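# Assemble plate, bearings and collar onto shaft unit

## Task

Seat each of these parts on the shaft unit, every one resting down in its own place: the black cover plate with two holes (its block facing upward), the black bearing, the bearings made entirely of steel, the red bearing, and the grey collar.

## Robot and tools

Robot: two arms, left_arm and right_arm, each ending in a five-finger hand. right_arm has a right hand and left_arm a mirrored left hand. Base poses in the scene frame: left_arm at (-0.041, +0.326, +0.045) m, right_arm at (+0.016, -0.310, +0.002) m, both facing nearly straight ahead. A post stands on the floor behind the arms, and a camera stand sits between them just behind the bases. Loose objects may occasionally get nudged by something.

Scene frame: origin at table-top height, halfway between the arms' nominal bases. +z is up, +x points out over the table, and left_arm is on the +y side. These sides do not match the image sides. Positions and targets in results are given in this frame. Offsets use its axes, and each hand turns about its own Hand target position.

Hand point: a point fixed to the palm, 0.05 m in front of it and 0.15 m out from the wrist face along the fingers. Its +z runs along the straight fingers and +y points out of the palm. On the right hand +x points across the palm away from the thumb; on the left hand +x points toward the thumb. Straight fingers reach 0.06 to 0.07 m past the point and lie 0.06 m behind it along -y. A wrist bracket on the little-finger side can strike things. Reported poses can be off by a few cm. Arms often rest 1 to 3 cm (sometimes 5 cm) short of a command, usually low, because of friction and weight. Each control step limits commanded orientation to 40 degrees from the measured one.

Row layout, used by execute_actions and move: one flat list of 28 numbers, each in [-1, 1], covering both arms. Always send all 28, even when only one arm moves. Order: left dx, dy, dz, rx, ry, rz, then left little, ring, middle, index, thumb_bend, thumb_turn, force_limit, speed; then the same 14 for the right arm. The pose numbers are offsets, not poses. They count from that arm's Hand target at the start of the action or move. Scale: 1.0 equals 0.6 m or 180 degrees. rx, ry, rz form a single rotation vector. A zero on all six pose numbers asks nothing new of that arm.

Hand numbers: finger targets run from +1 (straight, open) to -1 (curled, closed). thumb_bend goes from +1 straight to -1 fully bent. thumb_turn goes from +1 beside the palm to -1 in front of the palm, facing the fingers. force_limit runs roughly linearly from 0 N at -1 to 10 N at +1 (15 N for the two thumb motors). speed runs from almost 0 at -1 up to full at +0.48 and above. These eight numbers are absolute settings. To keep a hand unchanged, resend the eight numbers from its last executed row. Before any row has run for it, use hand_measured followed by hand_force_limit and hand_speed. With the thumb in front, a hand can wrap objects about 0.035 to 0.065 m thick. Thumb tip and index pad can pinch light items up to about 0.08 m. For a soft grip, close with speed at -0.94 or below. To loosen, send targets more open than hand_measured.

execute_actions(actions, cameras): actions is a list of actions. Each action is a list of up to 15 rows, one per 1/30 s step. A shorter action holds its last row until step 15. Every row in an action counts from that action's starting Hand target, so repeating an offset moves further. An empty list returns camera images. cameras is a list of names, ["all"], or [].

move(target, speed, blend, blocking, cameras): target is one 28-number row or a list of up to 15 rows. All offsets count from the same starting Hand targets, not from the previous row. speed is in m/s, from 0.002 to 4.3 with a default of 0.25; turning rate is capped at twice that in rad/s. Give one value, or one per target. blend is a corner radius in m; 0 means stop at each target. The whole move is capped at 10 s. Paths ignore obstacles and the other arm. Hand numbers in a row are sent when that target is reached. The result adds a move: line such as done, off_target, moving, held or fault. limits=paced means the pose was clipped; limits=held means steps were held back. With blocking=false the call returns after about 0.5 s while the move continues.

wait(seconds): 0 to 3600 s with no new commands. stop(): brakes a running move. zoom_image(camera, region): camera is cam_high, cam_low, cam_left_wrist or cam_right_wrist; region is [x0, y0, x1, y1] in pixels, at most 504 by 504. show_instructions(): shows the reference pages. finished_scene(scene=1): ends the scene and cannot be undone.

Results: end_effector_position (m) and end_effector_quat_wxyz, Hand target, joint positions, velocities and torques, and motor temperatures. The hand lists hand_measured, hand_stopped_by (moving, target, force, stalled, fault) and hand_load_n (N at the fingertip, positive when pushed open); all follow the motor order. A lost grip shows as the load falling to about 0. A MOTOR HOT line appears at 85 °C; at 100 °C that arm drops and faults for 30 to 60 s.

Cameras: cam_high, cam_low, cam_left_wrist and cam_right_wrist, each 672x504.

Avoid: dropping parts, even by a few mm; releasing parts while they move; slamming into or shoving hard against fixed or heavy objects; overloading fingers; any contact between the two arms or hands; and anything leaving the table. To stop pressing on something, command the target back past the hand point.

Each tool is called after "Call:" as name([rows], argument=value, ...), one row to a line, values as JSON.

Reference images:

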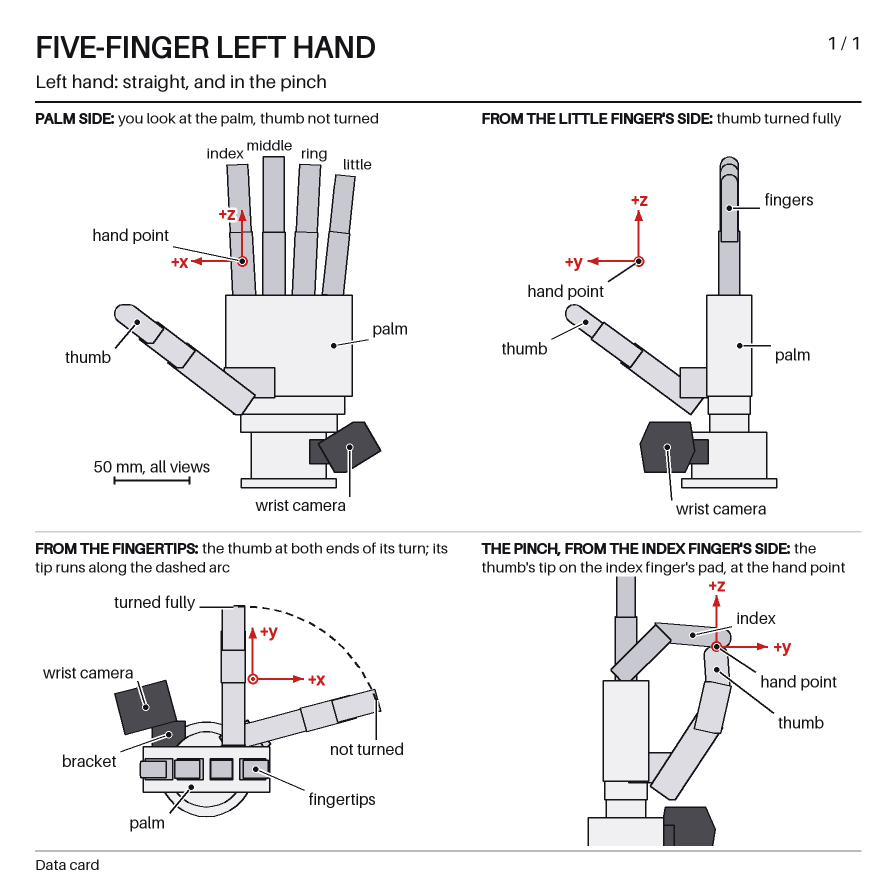

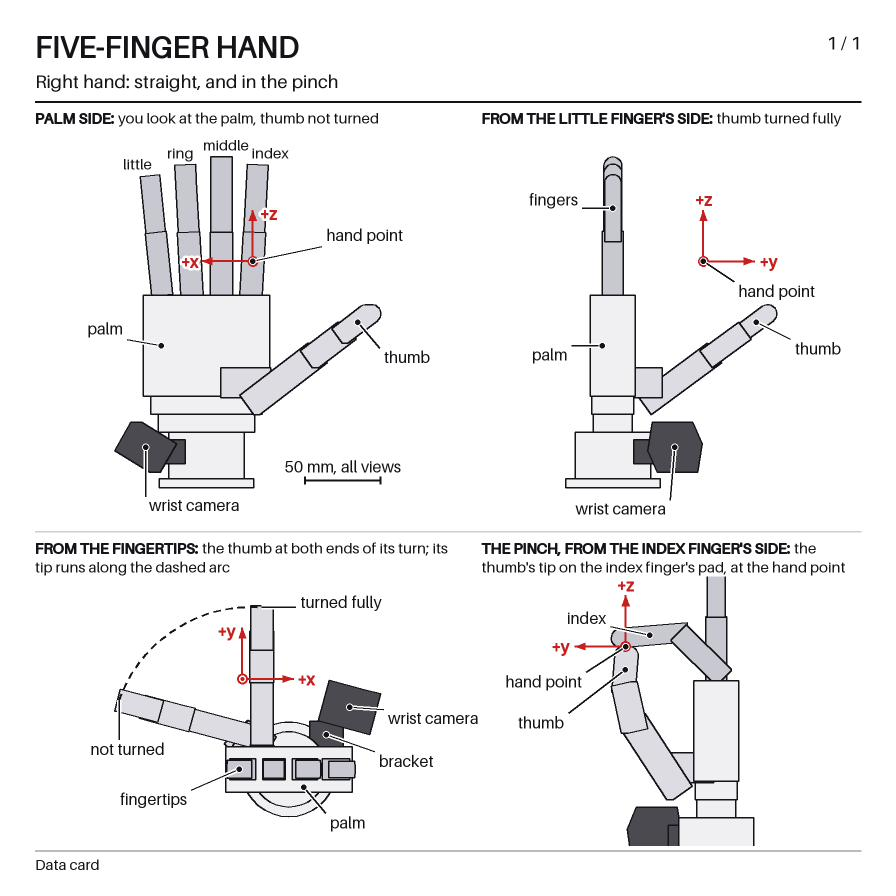

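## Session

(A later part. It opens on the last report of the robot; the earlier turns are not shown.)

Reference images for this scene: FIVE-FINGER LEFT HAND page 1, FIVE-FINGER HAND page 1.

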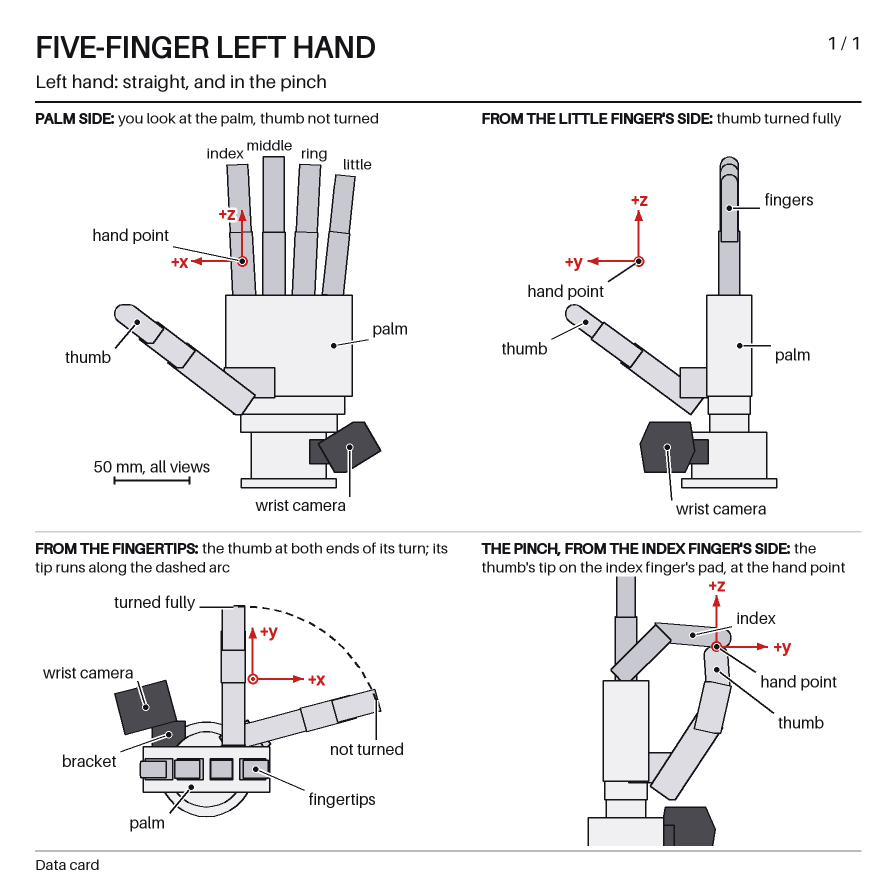

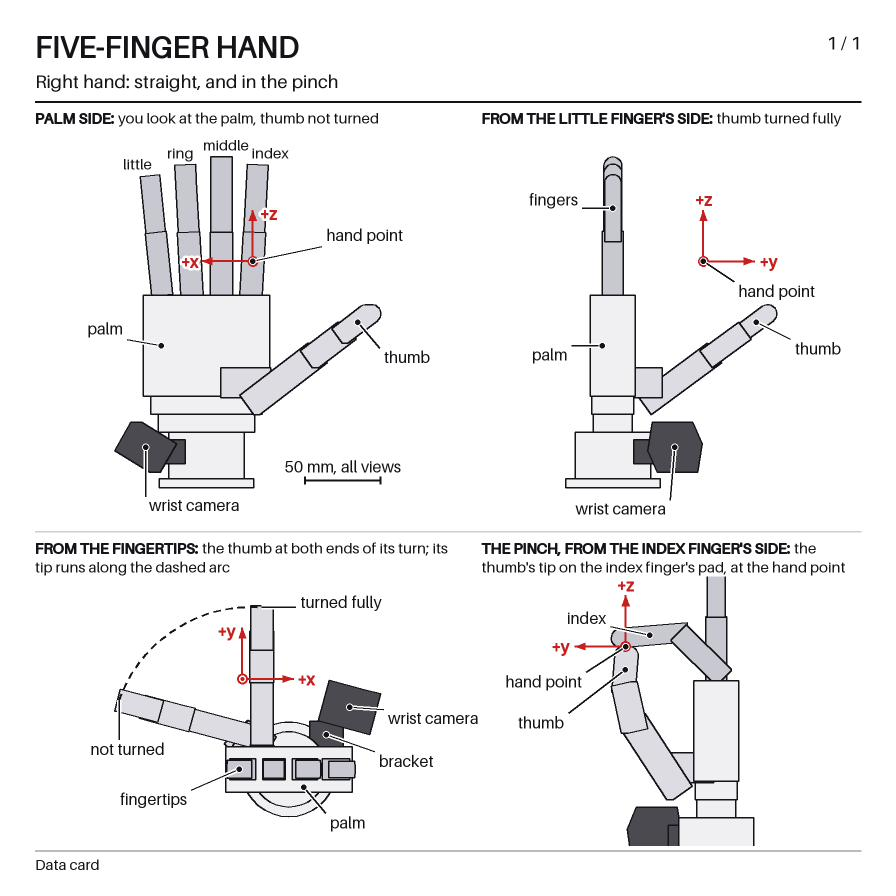

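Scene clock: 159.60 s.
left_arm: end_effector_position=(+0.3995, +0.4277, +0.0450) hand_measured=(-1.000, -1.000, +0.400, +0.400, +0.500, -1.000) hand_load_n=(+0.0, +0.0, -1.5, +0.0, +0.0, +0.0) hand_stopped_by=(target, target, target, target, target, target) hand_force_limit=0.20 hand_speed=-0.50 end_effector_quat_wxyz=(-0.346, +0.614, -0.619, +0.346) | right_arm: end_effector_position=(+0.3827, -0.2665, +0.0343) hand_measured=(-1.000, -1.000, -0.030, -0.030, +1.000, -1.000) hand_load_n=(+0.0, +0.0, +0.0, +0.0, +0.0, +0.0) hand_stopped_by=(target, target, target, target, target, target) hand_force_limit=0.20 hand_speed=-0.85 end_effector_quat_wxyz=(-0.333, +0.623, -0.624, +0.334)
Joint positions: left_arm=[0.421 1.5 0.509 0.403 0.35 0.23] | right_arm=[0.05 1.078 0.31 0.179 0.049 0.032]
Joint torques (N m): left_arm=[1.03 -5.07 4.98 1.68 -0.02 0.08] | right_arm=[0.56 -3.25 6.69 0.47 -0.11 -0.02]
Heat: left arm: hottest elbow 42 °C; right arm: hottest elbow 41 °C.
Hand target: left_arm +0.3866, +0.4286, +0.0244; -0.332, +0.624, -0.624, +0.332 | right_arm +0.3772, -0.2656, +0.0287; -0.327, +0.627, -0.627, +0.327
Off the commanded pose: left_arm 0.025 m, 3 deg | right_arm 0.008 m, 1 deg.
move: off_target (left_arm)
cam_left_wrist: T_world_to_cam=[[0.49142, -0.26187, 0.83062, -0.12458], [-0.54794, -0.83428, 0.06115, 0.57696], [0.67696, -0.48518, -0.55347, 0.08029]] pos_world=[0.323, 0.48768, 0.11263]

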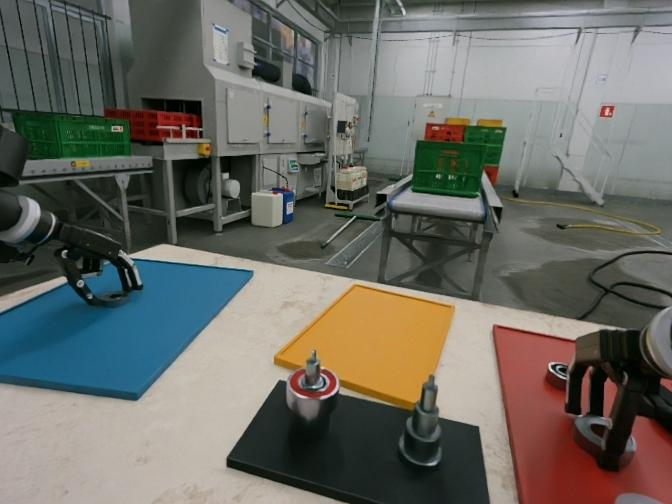

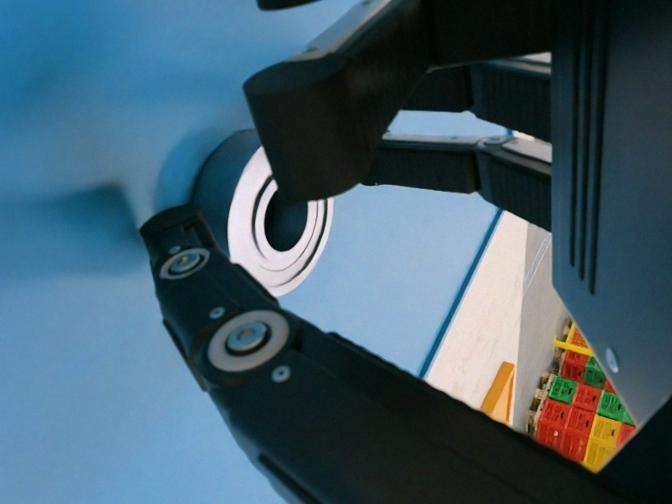

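Call:
move([
  [-0.0, -0.0, 0.05, 0,0,0, -1,-1,0.3,0.3,0.75,-1,0.2,-0.5, 0,0,0,0,0,0, -1,-1,-0.03,-0.03,1,-1,0.2,-0.85],
  [0.035, 0.0, 0.05, 0,0,0, -1,-1,0.3,0.3,0.75,-1,0.2,-0.5, 0,0,0,0,0,0, -1,-1,-0.03,-0.03,1,-1,0.2,-0.85],
], cameras=["cam_low","cam_high","cam_left_wrist"], speed=0.05)

Call:
zoom_image(camera="cam_low", region=[80, 250, 150, 310])

Call:
zoom_image(camera="cam_high", region=[240, 90, 290, 140])

Scene clock: 163.73 s.
left_arm: end_effector_position=(+0.3922, +0.4254, +0.0492) hand_measured=(-1.000, -1.000, +0.300, +0.300, +0.750, -1.000) hand_load_n=(+0.0, +0.0, -1.5, +0.0, +0.0, +0.0) hand_stopped_by=(target, target, target, target, target, target) hand_force_limit=0.20 hand_speed=-0.50 end_effector_quat_wxyz=(-0.329, +0.626, -0.624, +0.332) | right_arm: end_effector_position=(+0.3827, -0.2665, +0.0343) hand_measured=(-1.000, -1.000, -0.030, -0.030, +1.000, -1.000) hand_load_n=(+0.0, +0.0, +0.0, +0.0, +0.0, +0.0) hand_stopped_by=(target, target, target, target, target, target) hand_force_limit=0.20 hand_speed=-0.85 end_effector_quat_wxyz=(-0.333, +0.623, -0.624, +0.334)
Joint positions: left_arm=[0.416 1.458 0.524 0.295 0.333 0.233] | right_arm=[0.05 1.078 0.31 0.179 0.049 0.032]
Joint torques (N m): left_arm=[-1.03 -6.3 10.3 1.22 -0.11 -0.07] | right_arm=[0.62 -3.25 6.71 0.51 -0.1 -0.02]
Heat: left arm: hottest elbow 42 °C; right arm: hottest elbow 41 °C.
Hand target: left_arm +0.4074, +0.4285, +0.0542; -0.332, +0.624, -0.625, +0.332 | right_arm +0.3772, -0.2656, +0.0287; -0.327, +0.627, -0.627, +0.327
Off the commanded pose: left_arm 0.016 m, 0 deg | right_arm 0.008 m, 1 deg.
move: off_target (left_arm)
cam_left_wrist: T_world_to_cam=[[0.53478, -0.25043, 0.80703, -0.14588], [-0.53797, -0.8374, 0.09664, 0.56652], [0.65161, -0.48584, -0.58255, 0.09818]] pos_world=[0.31882, 0.48557, 0.12018]
Images, in order (width x height): cam_high 672x504, cam_low 672x504, cam_left_wrist 672x504.

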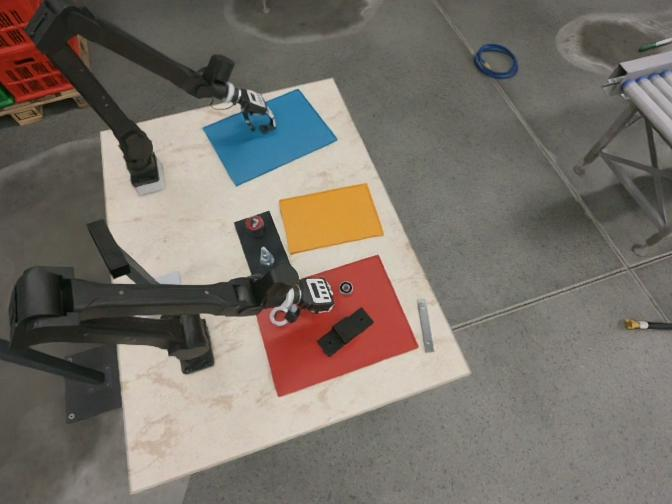

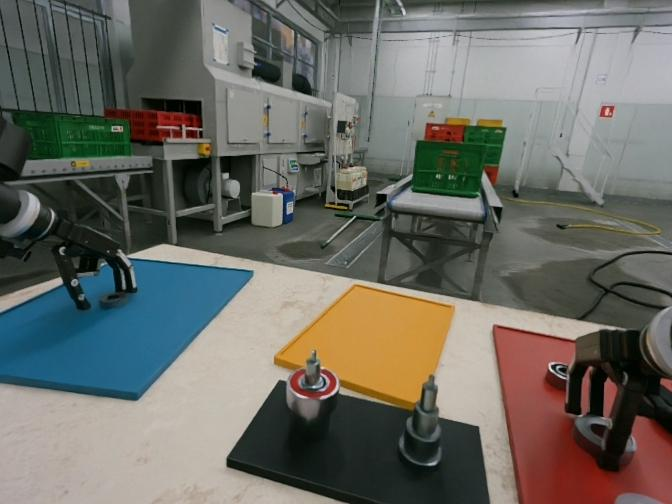

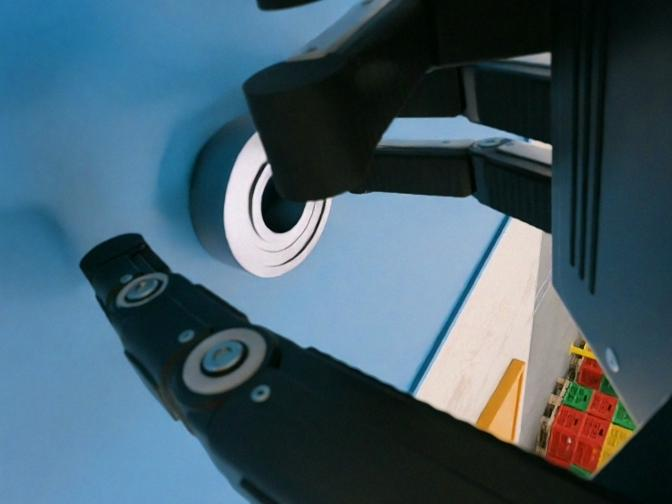

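Scaled by 7.200.

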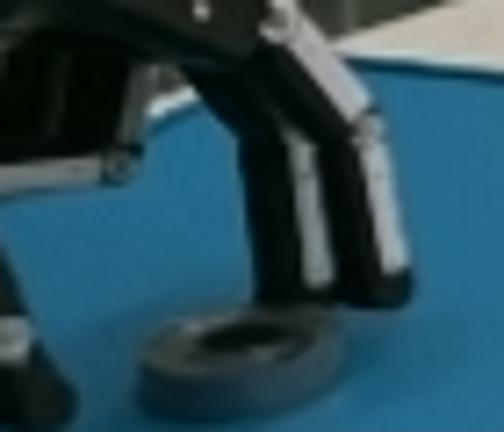

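Scaled by 10.080.

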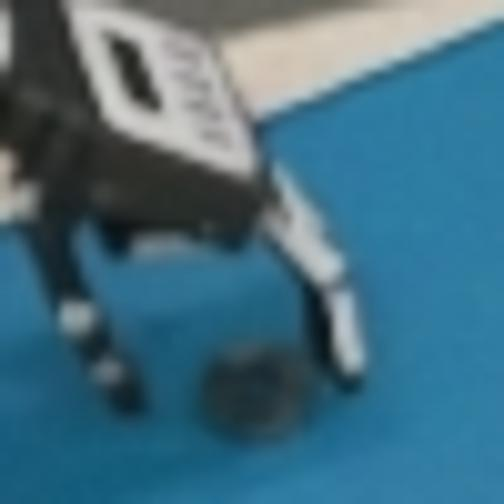

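Call:
move([
  [0.0, 0.0, 0.01, 0,0,0, -1,-1,0.45,0.45,0.75,-1,0.2,-0.3, 0,0,0,0,0,0, -1,-1,-0.03,-0.03,1,-1,0.2,-0.85],
  [0.035, 0.004, 0.01, 0,0,0, -1,-1,0.45,0.45,0.75,-1,0.2,-0.3, 0,0,0,0,0,0, -1,-1,-0.03,-0.03,1,-1,0.2,-0.85],
], cameras=["cam_low","cam_high","cam_left_wrist"], speed=0.05)

Call:
zoom_image(camera="cam_low", region=[80, 250, 150, 310])

Call:
zoom_image(camera="cam_high", region=[240, 90, 290, 140])

Scene clock: 166.33 s.
left_arm: end_effector_position=(+0.4086, +0.4289, +0.0493) hand_measured=(-1.000, -1.000, +0.450, +0.450, +0.750, -1.000) hand_load_n=(+0.0, +0.0, -0.5, +0.0, +0.0, +0.0) hand_stopped_by=(target, target, target, target, target, target) hand_force_limit=0.20 hand_speed=-0.30 end_effector_quat_wxyz=(-0.325, +0.629, -0.627, +0.326) | right_arm: end_effector_position=(+0.3827, -0.2665, +0.0343) hand_measured=(-1.000, -1.000, -0.030, -0.030, +1.000, -1.000) hand_load_n=(+0.0, +0.0, +0.0, +0.0, +0.0, +0.0) hand_stopped_by=(target, target, target, target, target, target) hand_force_limit=0.20 hand_speed=-0.85 end_effector_quat_wxyz=(-0.333, +0.623, -0.624, +0.334)
Joint positions: left_arm=[0.402 1.494 0.577 0.266 0.317 0.23] | right_arm=[0.05 1.078 0.31 0.179 0.049 0.032]
Joint torques (N m): left_arm=[-1.2 -7.59 10.97 1.31 0.04 -0.14] | right_arm=[0.56 -3.25 6.69 0.49 -0.1 -0.03]
Heat: left arm: hottest elbow 42 °C; right arm: hottest elbow 41 °C.
Hand target: left_arm +0.4285, +0.4311, +0.0603; -0.332, +0.624, -0.624, +0.332 | right_arm +0.3772, -0.2656, +0.0287; -0.327, +0.627, -0.627, +0.327
Off the commanded pose: left_arm 0.023 m, 1 deg | right_arm 0.008 m, 1 deg.
move: off_target (left_arm)
cam_left_wrist: T_world_to_cam=[[0.54737, -0.25149, 0.79821, -0.1581], [-0.53511, -0.83851, 0.10276, 0.57727], [0.64347, -0.48337, -0.59355, 0.09202]] pos_world=[0.33622, 0.48877, 0.1215]
Images, in order (width x height): cam_high 672x504, cam_low 672x504, cam_left_wrist 672x504.

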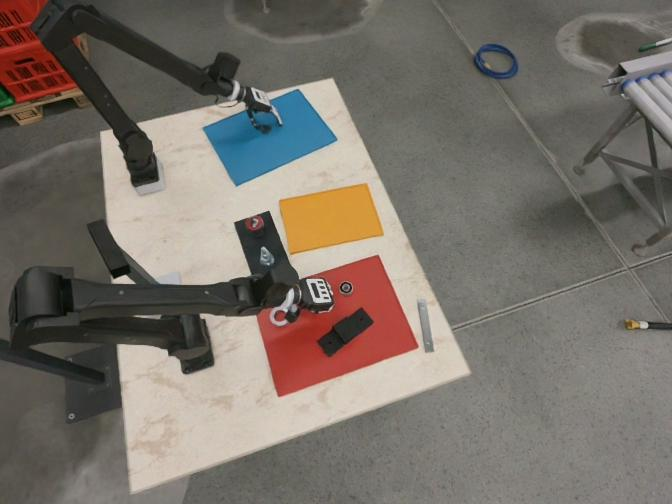

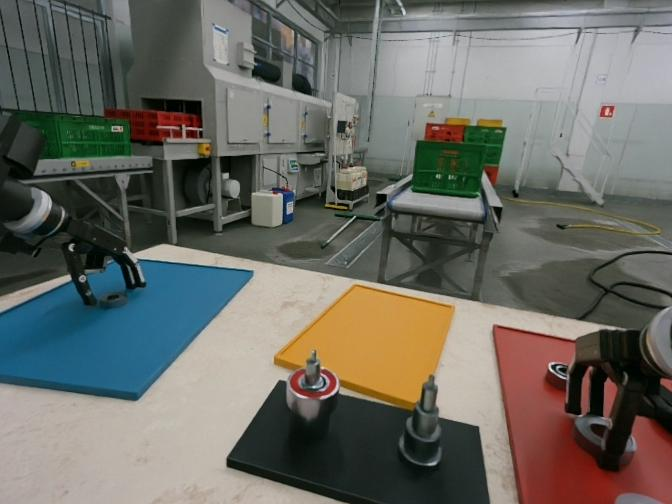

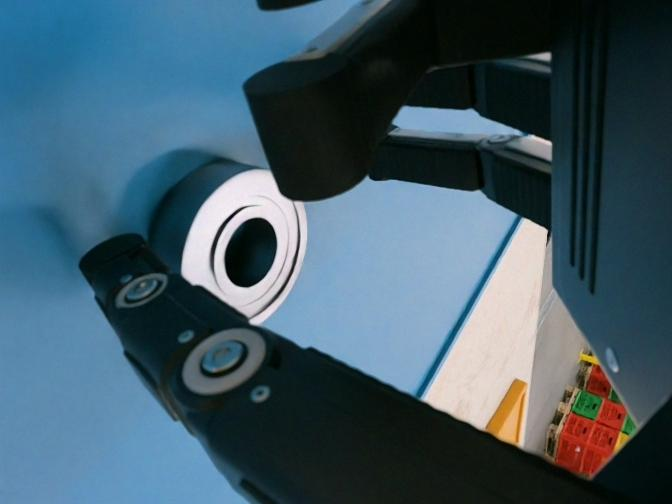

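Scaled by 7.200.

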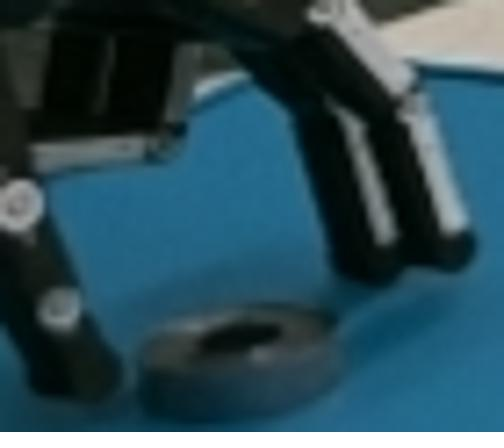

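Scaled by 10.080.

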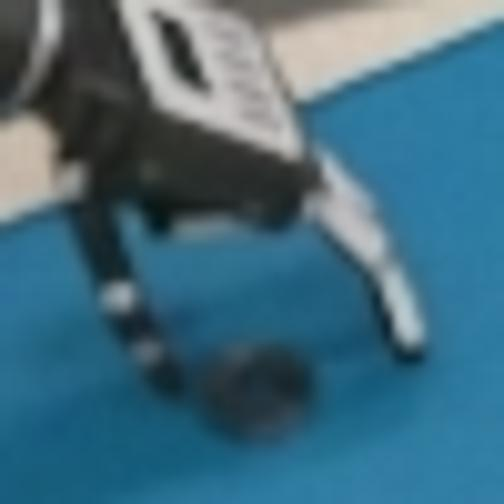

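Call:
move([
  [-0.004, -0.012, -0.02, 0,0,0, -1,-1,0.45,0.45,0.75,-1,0.2,-0.3, 0,0,0,0,0,0, -1,-1,-0.03,-0.03,1,-1,0.2,-0.85],
], cameras=["cam_low","cam_high","cam_left_wrist"], speed=0.05)

Call:
zoom_image(camera="cam_low", region=[80, 250, 150, 310])

Call:
zoom_image(camera="cam_high", region=[240, 90, 290, 140])

Scene clock: 172.17 s.
left_arm: end_effector_position=(+0.4144, +0.4271, +0.0480) hand_measured=(-1.000, -1.000, +0.450, +0.450, +0.750, -1.000) hand_load_n=(+0.0, +0.0, -1.0, +0.0, +0.5, +0.0) hand_stopped_by=(target, target, target, target, target, target) hand_force_limit=0.20 hand_speed=-0.30 end_effector_quat_wxyz=(-0.332, +0.626, -0.625, +0.328) | right_arm: end_effector_position=(+0.3827, -0.2665, +0.0343) hand_measured=(-1.000, -1.000, -0.030, -0.030, +1.000, -1.000) hand_load_n=(+0.0, +0.0, +0.0, +0.0, +0.0, +0.0) hand_stopped_by=(target, target, target, target, target, target) hand_force_limit=0.20 hand_speed=-0.85 end_effector_quat_wxyz=(-0.333, +0.623, -0.624, +0.334)
Joint positions: left_arm=[0.39 1.509 0.577 0.298 0.303 0.221] | right_arm=[0.05 1.078 0.31 0.179 0.049 0.032]
Joint torques (N m): left_arm=[-0.79 -6.48 9.1 2.13 0.06 -0.11] | right_arm=[0.56 -3.19 6.71 0.49 -0.1 -0.02]
Heat: left arm: hottest elbow 43 °C; right arm: hottest elbow 40 °C.
Hand target: left_arm +0.4261, +0.4239, +0.0484; -0.332, +0.624, -0.624, +0.332 | right_arm +0.3772, -0.2656, +0.0287; -0.327, +0.627, -0.627, +0.327
Off the commanded pose: left_arm 0.012 m, 1 deg | right_arm 0.008 m, 1 deg.
move: off_target (left_arm)
cam_left_wrist: T_world_to_cam=[[0.53695, -0.25549, 0.804, -0.15494], [-0.53383, -0.84086, 0.08931, 0.58005], [0.65324, -0.47715, -0.58788, 0.07965]] pos_world=[0.34081, 0.48616, 0.11959]
Images, in order (width x height): cam_high 672x504, cam_low 672x504, cam_left_wrist 672x504.

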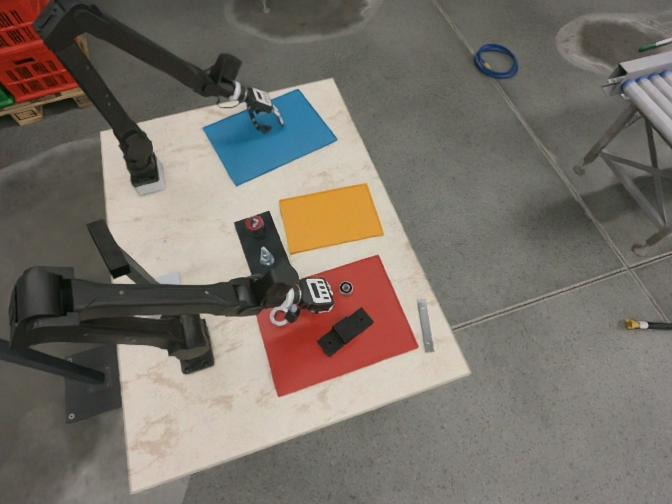

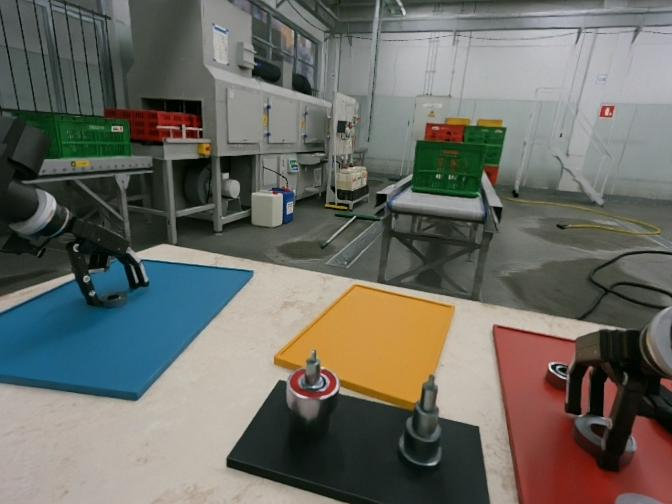

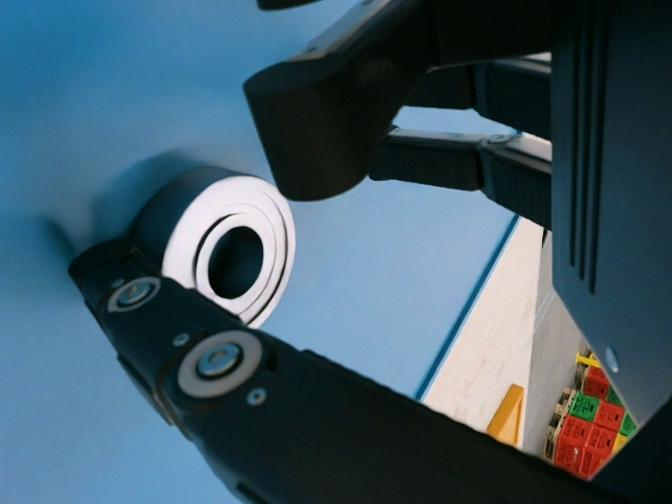

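Scaled by 7.200.

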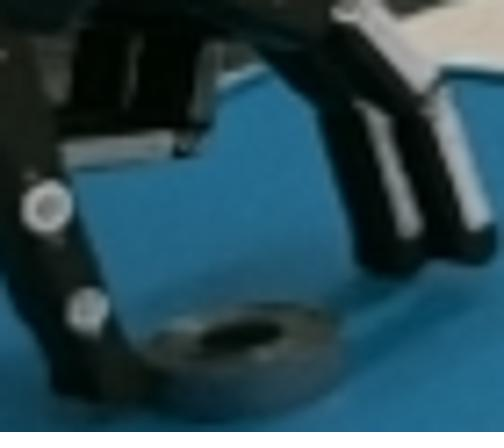

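Scaled by 10.080.

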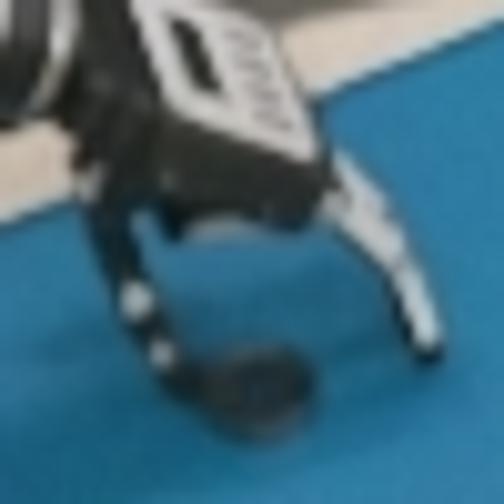

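Call:
move([
  [-0.012, -0.004, -0.02, 0,0,0, -1,-1,0.45,0.45,0.75,-1,0.2,-0.3, 0,0,0,0,0,0, -1,-1,-0.03,-0.03,1,-1,0.2,-0.85],
], cameras=["cam_low","cam_high","cam_left_wrist"], speed=0.05)

Call:
zoom_image(camera="cam_low", region=[80, 250, 150, 310])

Scene clock: 173.87 s.
left_arm: end_effector_position=(+0.4209, +0.4286, +0.0466) hand_measured=(-1.000, -1.000, +0.450, +0.450, +0.750, -1.000) hand_load_n=(+0.0, +0.0, -1.0, +0.0, +0.0, +0.0) hand_stopped_by=(target, target, target, target, target, target) hand_force_limit=0.20 hand_speed=-0.30 end_effector_quat_wxyz=(-0.342, +0.621, -0.622, +0.333) | right_arm: end_effector_position=(+0.3827, -0.2665, +0.0343) hand_measured=(-1.000, -1.000, -0.030, -0.030, +1.000, -1.000) hand_load_n=(+0.0, +0.0, +0.0, +0.0, +0.0, +0.0) hand_stopped_by=(target, target, target, target, target, target) hand_force_limit=0.20 hand_speed=-0.85 end_effector_quat_wxyz=(-0.333, +0.623, -0.624, +0.334)
Joint positions: left_arm=[0.388 1.53 0.577 0.346 0.303 0.22] | right_arm=[0.05 1.078 0.31 0.179 0.049 0.032]
Joint torques (N m): left_arm=[-1.08 -6.48 6.22 2.14 0.06 -0.08] | right_arm=[0.62 -3.19 6.71 0.49 -0.11 -0.02]
Heat: left arm: hottest elbow 43 °C; right arm: hottest elbow 40 °C.
Hand target: left_arm +0.4189, +0.4215, +0.0364; -0.332, +0.624, -0.624, +0.332 | right_arm +0.3772, -0.2656, +0.0287; -0.327, +0.627, -0.627, +0.327
Off the commanded pose: left_arm 0.013 m, 1 deg | right_arm 0.008 m, 1 deg.
move: off_target (left_arm)
cam_left_wrist: T_world_to_cam=[[0.51712, -0.26276, 0.81458, -0.14597], [-0.53664, -0.84095, 0.06941, 0.58708], [0.66679, -0.47303, -0.57588, 0.06723]] pos_world=[0.3457, 0.48716, 0.11687]
Images, in order (width x height): cam_high 672x504, cam_low 672x504, cam_left_wrist 672x504.

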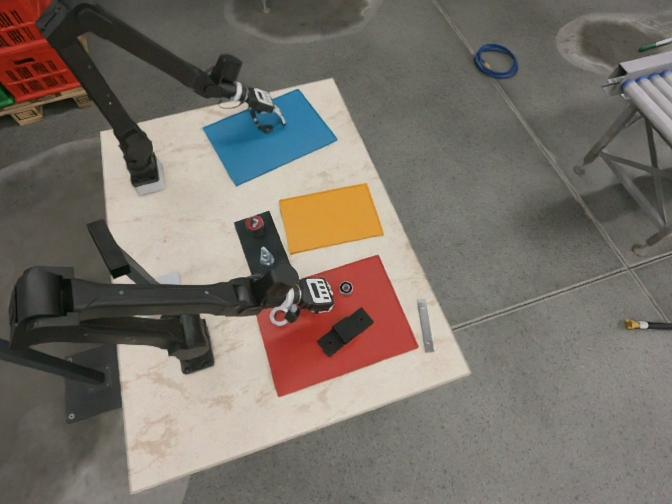

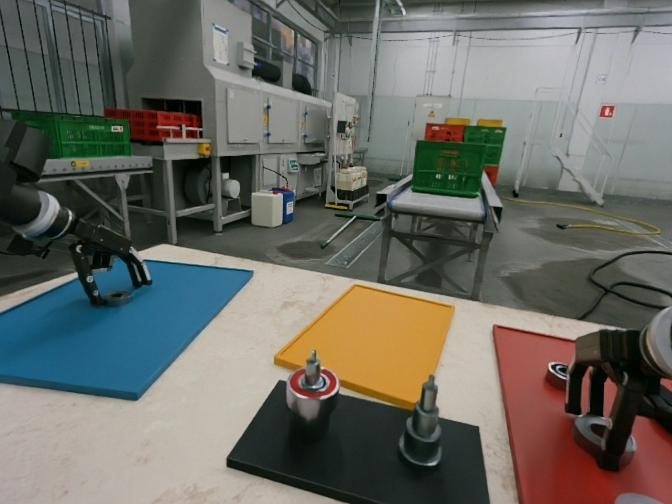

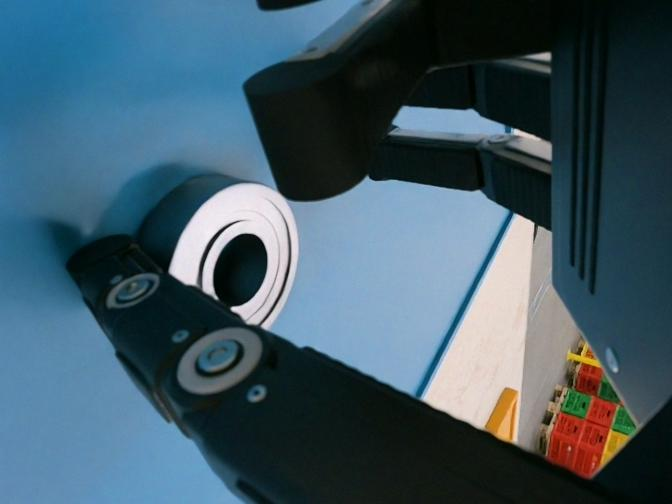

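Scaled by 7.200.

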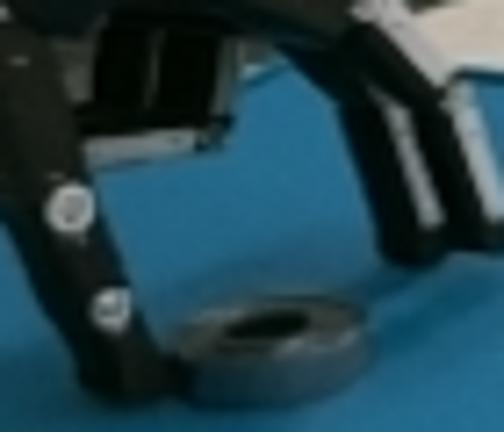

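Call:
move([
  [-0.012, -0.004, -0.016, 0,0,0, -1,-1,0.45,0.45,0.75,-1,0.2,-0.3, 0,0,0,0,0,0, -1,-1,-0.03,-0.03,1,-1,0.2,-0.85],
], cameras=["cam_low","cam_left_wrist"], speed=0.05)

Call:
zoom_image(camera="cam_low", region=[80, 250, 150, 310])

Scene clock: 175.47 s.
left_arm: end_effector_position=(+0.4211, +0.4285, +0.0447) hand_measured=(-1.000, -1.000, +0.450, +0.450, +0.750, -1.000) hand_load_n=(+0.0, +0.0, +0.0, +0.0, +0.5, +0.0) hand_stopped_by=(target, target, target, target, target, target) hand_force_limit=0.20 hand_speed=-0.30 end_effector_quat_wxyz=(-0.351, +0.616, -0.620, +0.337) | right_arm: end_effector_position=(+0.3827, -0.2665, +0.0343) hand_measured=(-1.000, -1.000, -0.030, -0.030, +1.000, -1.000) hand_load_n=(+0.0, +0.0, +0.0, +0.0, +0.0, +0.0) hand_stopped_by=(target, target, target, target, target, target) hand_force_limit=0.20 hand_speed=-0.85 end_effector_quat_wxyz=(-0.333, +0.623, -0.624, +0.334)
Joint positions: left_arm=[0.387 1.539 0.562 0.392 0.303 0.219] | right_arm=[0.05 1.078 0.31 0.179 0.049 0.032]
Joint torques (N m): left_arm=[-1.03 -6.42 5.24 1.84 0.11 -0.1] | right_arm=[0.56 -3.19 6.69 0.51 -0.1 -0.02]
Heat: left arm: hottest elbow 42 °C; right arm: hottest elbow 40 °C.
Hand target: left_arm +0.4115, +0.4190, +0.0266; -0.332, +0.624, -0.625, +0.332 | right_arm +0.3772, -0.2656, +0.0287; -0.327, +0.627, -0.627, +0.327
Off the commanded pose: left_arm 0.022 m, 2 deg | right_arm 0.008 m, 1 deg.
move: off_target (left_arm)
cam_left_wrist: T_world_to_cam=[[0.50023, -0.26923, 0.82297, -0.13509], [-0.53805, -0.84132, 0.05181, 0.58866], [0.67843, -0.46872, -0.56571, 0.05883]] pos_world=[0.34439, 0.48646, 0.11396]

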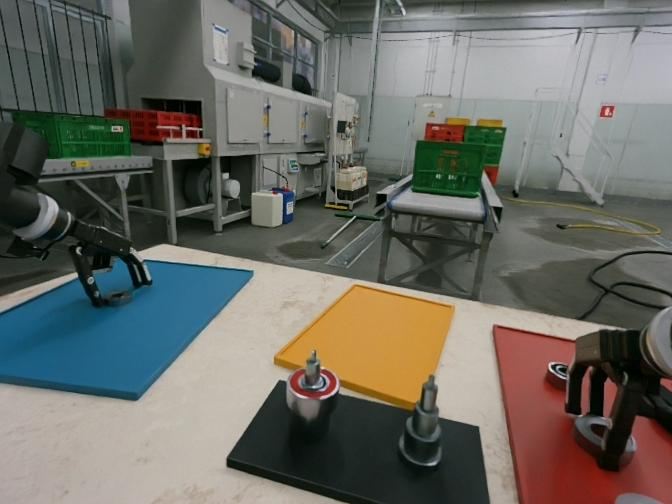

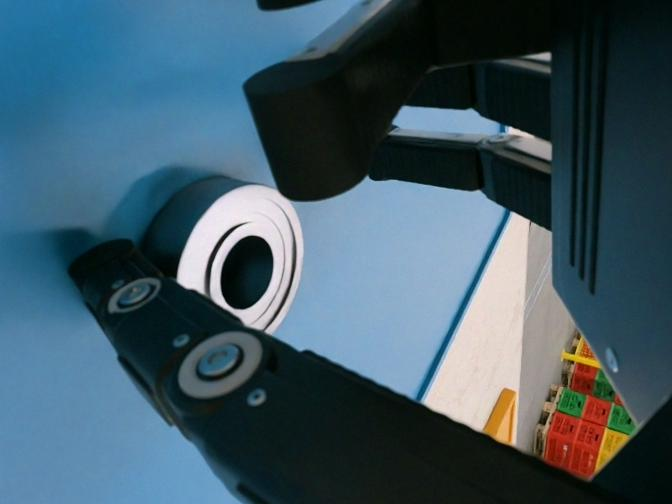

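Scaled by 7.200.

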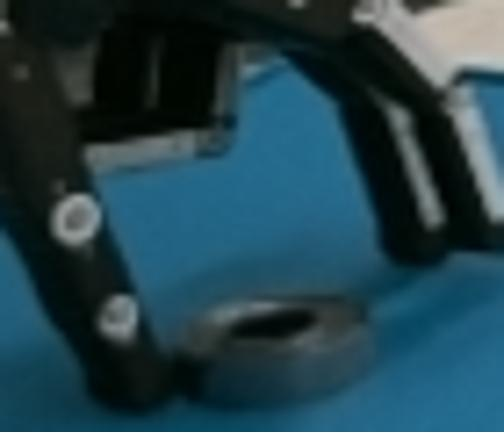

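Call:
move([
  [0.006, 0.01, 0.045, 0,0,0, -1,-1,0.45,0.45,0.75,-1,0.2,-0.3, 0,0,0,0,0,0, -1,-1,-0.03,-0.03,1,-1,0.2,-0.85],
  [0.03, 0.006, 0.045, 0,0,0, -1,-1,0.15,0.15,0.9,-1,0.2,-0.5, 0,0,0,0,0,0, -1,-1,-0.03,-0.03,1,-1,0.2,-0.85],
], cameras=["cam_low","cam_high","cam_left_wrist"], speed=0.05)

Call:
zoom_image(camera="cam_low", region=[80, 250, 150, 310])

Call:
zoom_image(camera="cam_high", region=[240, 90, 290, 140])

Scene clock: 178.93 s.
left_arm: end_effector_position=(+0.4177, +0.4234, +0.0500) hand_measured=(-1.000, -1.000, +0.150, +0.150, +0.900, -1.000) hand_load_n=(+0.0, +0.0, +1.0, +0.0, +0.0, +0.0) hand_stopped_by=(target, target, target, target, target, target) hand_force_limit=0.20 hand_speed=-0.50 end_effector_quat_wxyz=(-0.333, +0.624, -0.625, +0.329) | right_arm: end_effector_position=(+0.3827, -0.2665, +0.0343) hand_measured=(-1.000, -1.000, -0.030, -0.030, +1.000, -1.000) hand_load_n=(+0.0, +0.0, +0.0, +0.0, +0.0, +0.0) hand_stopped_by=(target, target, target, target, target, target) hand_force_limit=0.20 hand_speed=-0.85 end_effector_quat_wxyz=(-0.333, +0.623, -0.624, +0.334)
Joint positions: left_arm=[0.378 1.508 0.58 0.301 0.298 0.216] | right_arm=[0.05 1.078 0.31 0.179 0.049 0.032]
Joint torques (N m): left_arm=[-0.73 -7.47 9.61 1.21 0.04 -0.15] | right_arm=[0.62 -3.25 6.69 0.47 -0.1 -0.02]
Heat: left arm: hottest elbow 42 °C; right arm: hottest elbow 40 °C.
Hand target: left_arm +0.4296, +0.4227, +0.0536; -0.332, +0.624, -0.625, +0.332 | right_arm +0.3772, -0.2656, +0.0287; -0.327, +0.627, -0.627, +0.327
Off the commanded pose: left_arm 0.012 m, 0 deg | right_arm 0.008 m, 1 deg.
move: off_target (left_arm); target 2's new numbers were sent with left_arm's hand 0.017 m and 0 deg from that target
cam_left_wrist: T_world_to_cam=[[0.53183, -0.25814, 0.80655, -0.15605], [-0.53735, -0.83898, 0.08581, 0.57935], [0.65453, -0.47904, -0.58491, 0.07699]] pos_world=[0.34392, 0.48267, 0.12118]
Images, in order (width x height): cam_high 672x504, cam_low 672x504, cam_left_wrist 672x504.

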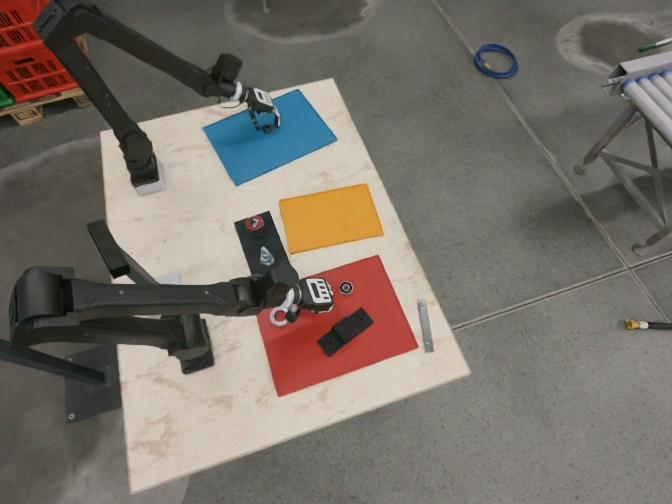

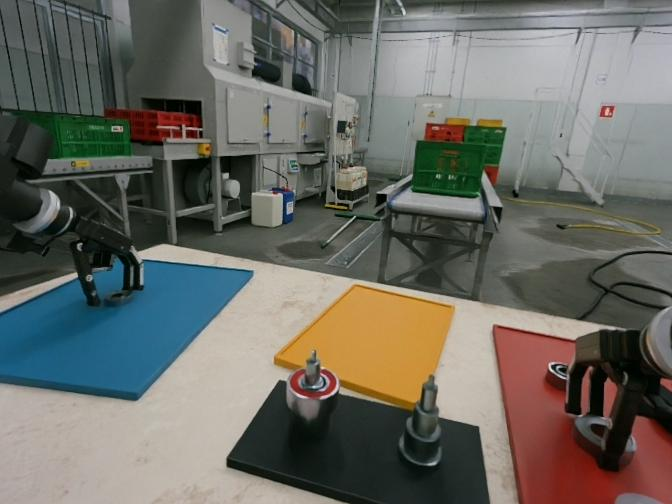

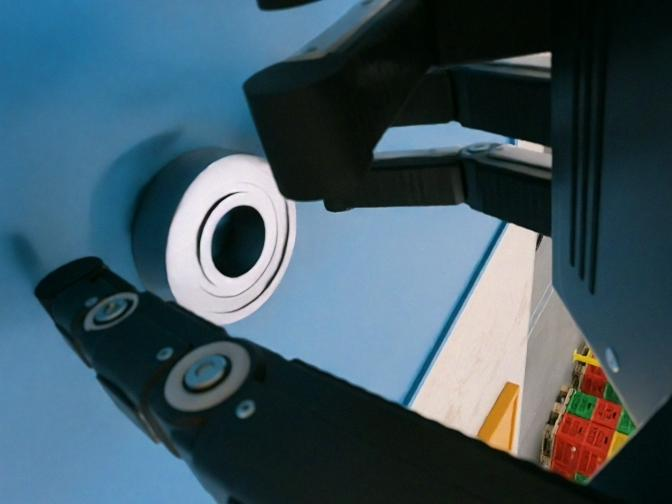

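Scaled by 7.200.

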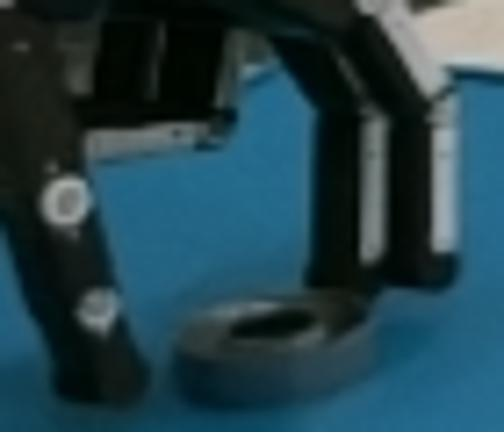

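Scaled by 10.080.

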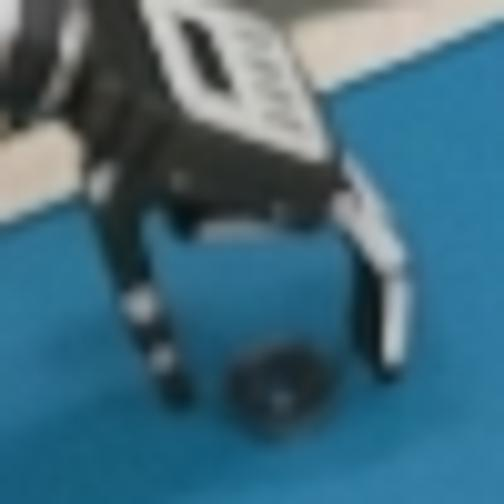

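Call:
move([
  [0.002, -0.02, 0.002, 0,0,0, -1,-1,0.15,0.15,0.9,-1,0.2,-0.5, 0,0,0,0,0,0, -1,-1,-0.03,-0.03,1,-1,0.2,-0.85],
  [-0.0, -0.02, -0.014, 0,0,0, -1,-1,0.15,0.15,0.9,-1,0.2,-0.5, 0,0,0,0,0,0, -1,-1,-0.03,-0.03,1,-1,0.2,-0.85],
], cameras=["cam_low","cam_high","cam_left_wrist"], speed=0.05)

Call:
zoom_image(camera="cam_low", region=[80, 250, 150, 310])

Call:
zoom_image(camera="cam_high", region=[240, 90, 290, 140])

Scene clock: 181.87 s.
left_arm: end_effector_position=(+0.4232, +0.4181, +0.0496) hand_measured=(-1.000, -1.000, +0.150, +0.150, +0.900, -1.000) hand_load_n=(+0.0, +0.0, -3.0, +0.0, +0.0, +0.0) hand_stopped_by=(target, target, target, target, target, target) hand_force_limit=0.20 hand_speed=-0.50 end_effector_quat_wxyz=(-0.339, +0.625, -0.623, +0.327) | right_arm: end_effector_position=(+0.3827, -0.2665, +0.0343) hand_measured=(-1.000, -1.000, -0.030, -0.030, +1.000, -1.000) hand_load_n=(+0.0, +0.0, +0.0, +0.0, +0.0, +0.0) hand_stopped_by=(target, target, target, target, target, target) hand_force_limit=0.20 hand_speed=-0.85 end_effector_quat_wxyz=(-0.333, +0.623, -0.624, +0.334)
Joint positions: left_arm=[0.353 1.515 0.582 0.319 0.267 0.2] | right_arm=[0.05 1.078 0.31 0.179 0.049 0.032]
Joint torques (N m): left_arm=[-1.2 -6.71 8.14 1.95 0.24 -0.15] | right_arm=[0.62 -3.25 6.69 0.5 -0.1 -0.02]
Heat: left arm: hottest elbow 42 °C; right arm: hottest elbow 40 °C.
Hand target: left_arm +0.4297, +0.4106, +0.0453; -0.332, +0.624, -0.624, +0.332 | right_arm +0.3772, -0.2656, +0.0287; -0.327, +0.627, -0.627, +0.327
Off the commanded pose: left_arm 0.011 m, 1 deg | right_arm 0.008 m, 1 deg.
move: off_target (left_arm)
cam_left_wrist: T_world_to_cam=[[0.53016, -0.25976, 0.80713, -0.15865], [-0.53007, -0.84451, 0.07639, 0.57761], [0.66179, -0.46833, -0.58541, 0.06313]] pos_world=[0.3485, 0.47615, 0.12089]
Images, in order (width x height): cam_high 672x504, cam_low 672x504, cam_left_wrist 672x504.

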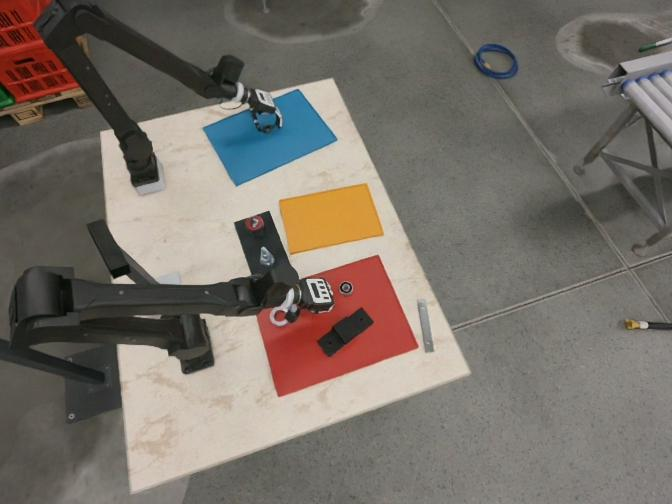

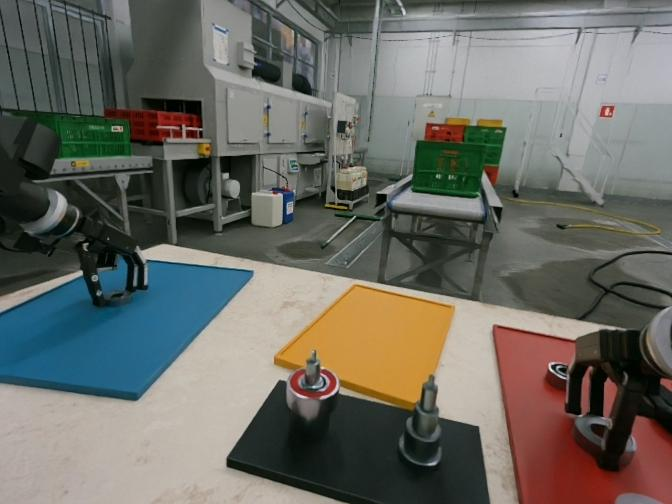

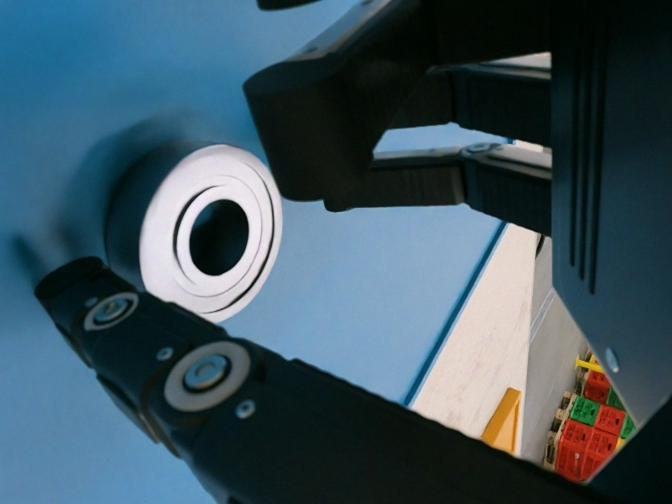

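Scaled by 7.200.

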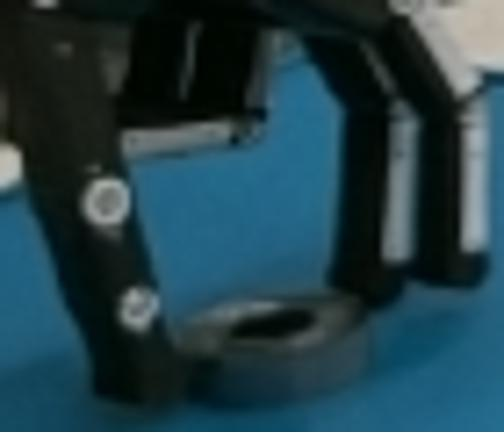

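Scaled by 10.080.

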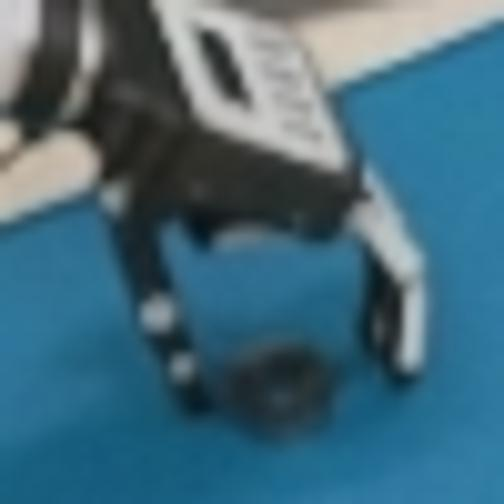

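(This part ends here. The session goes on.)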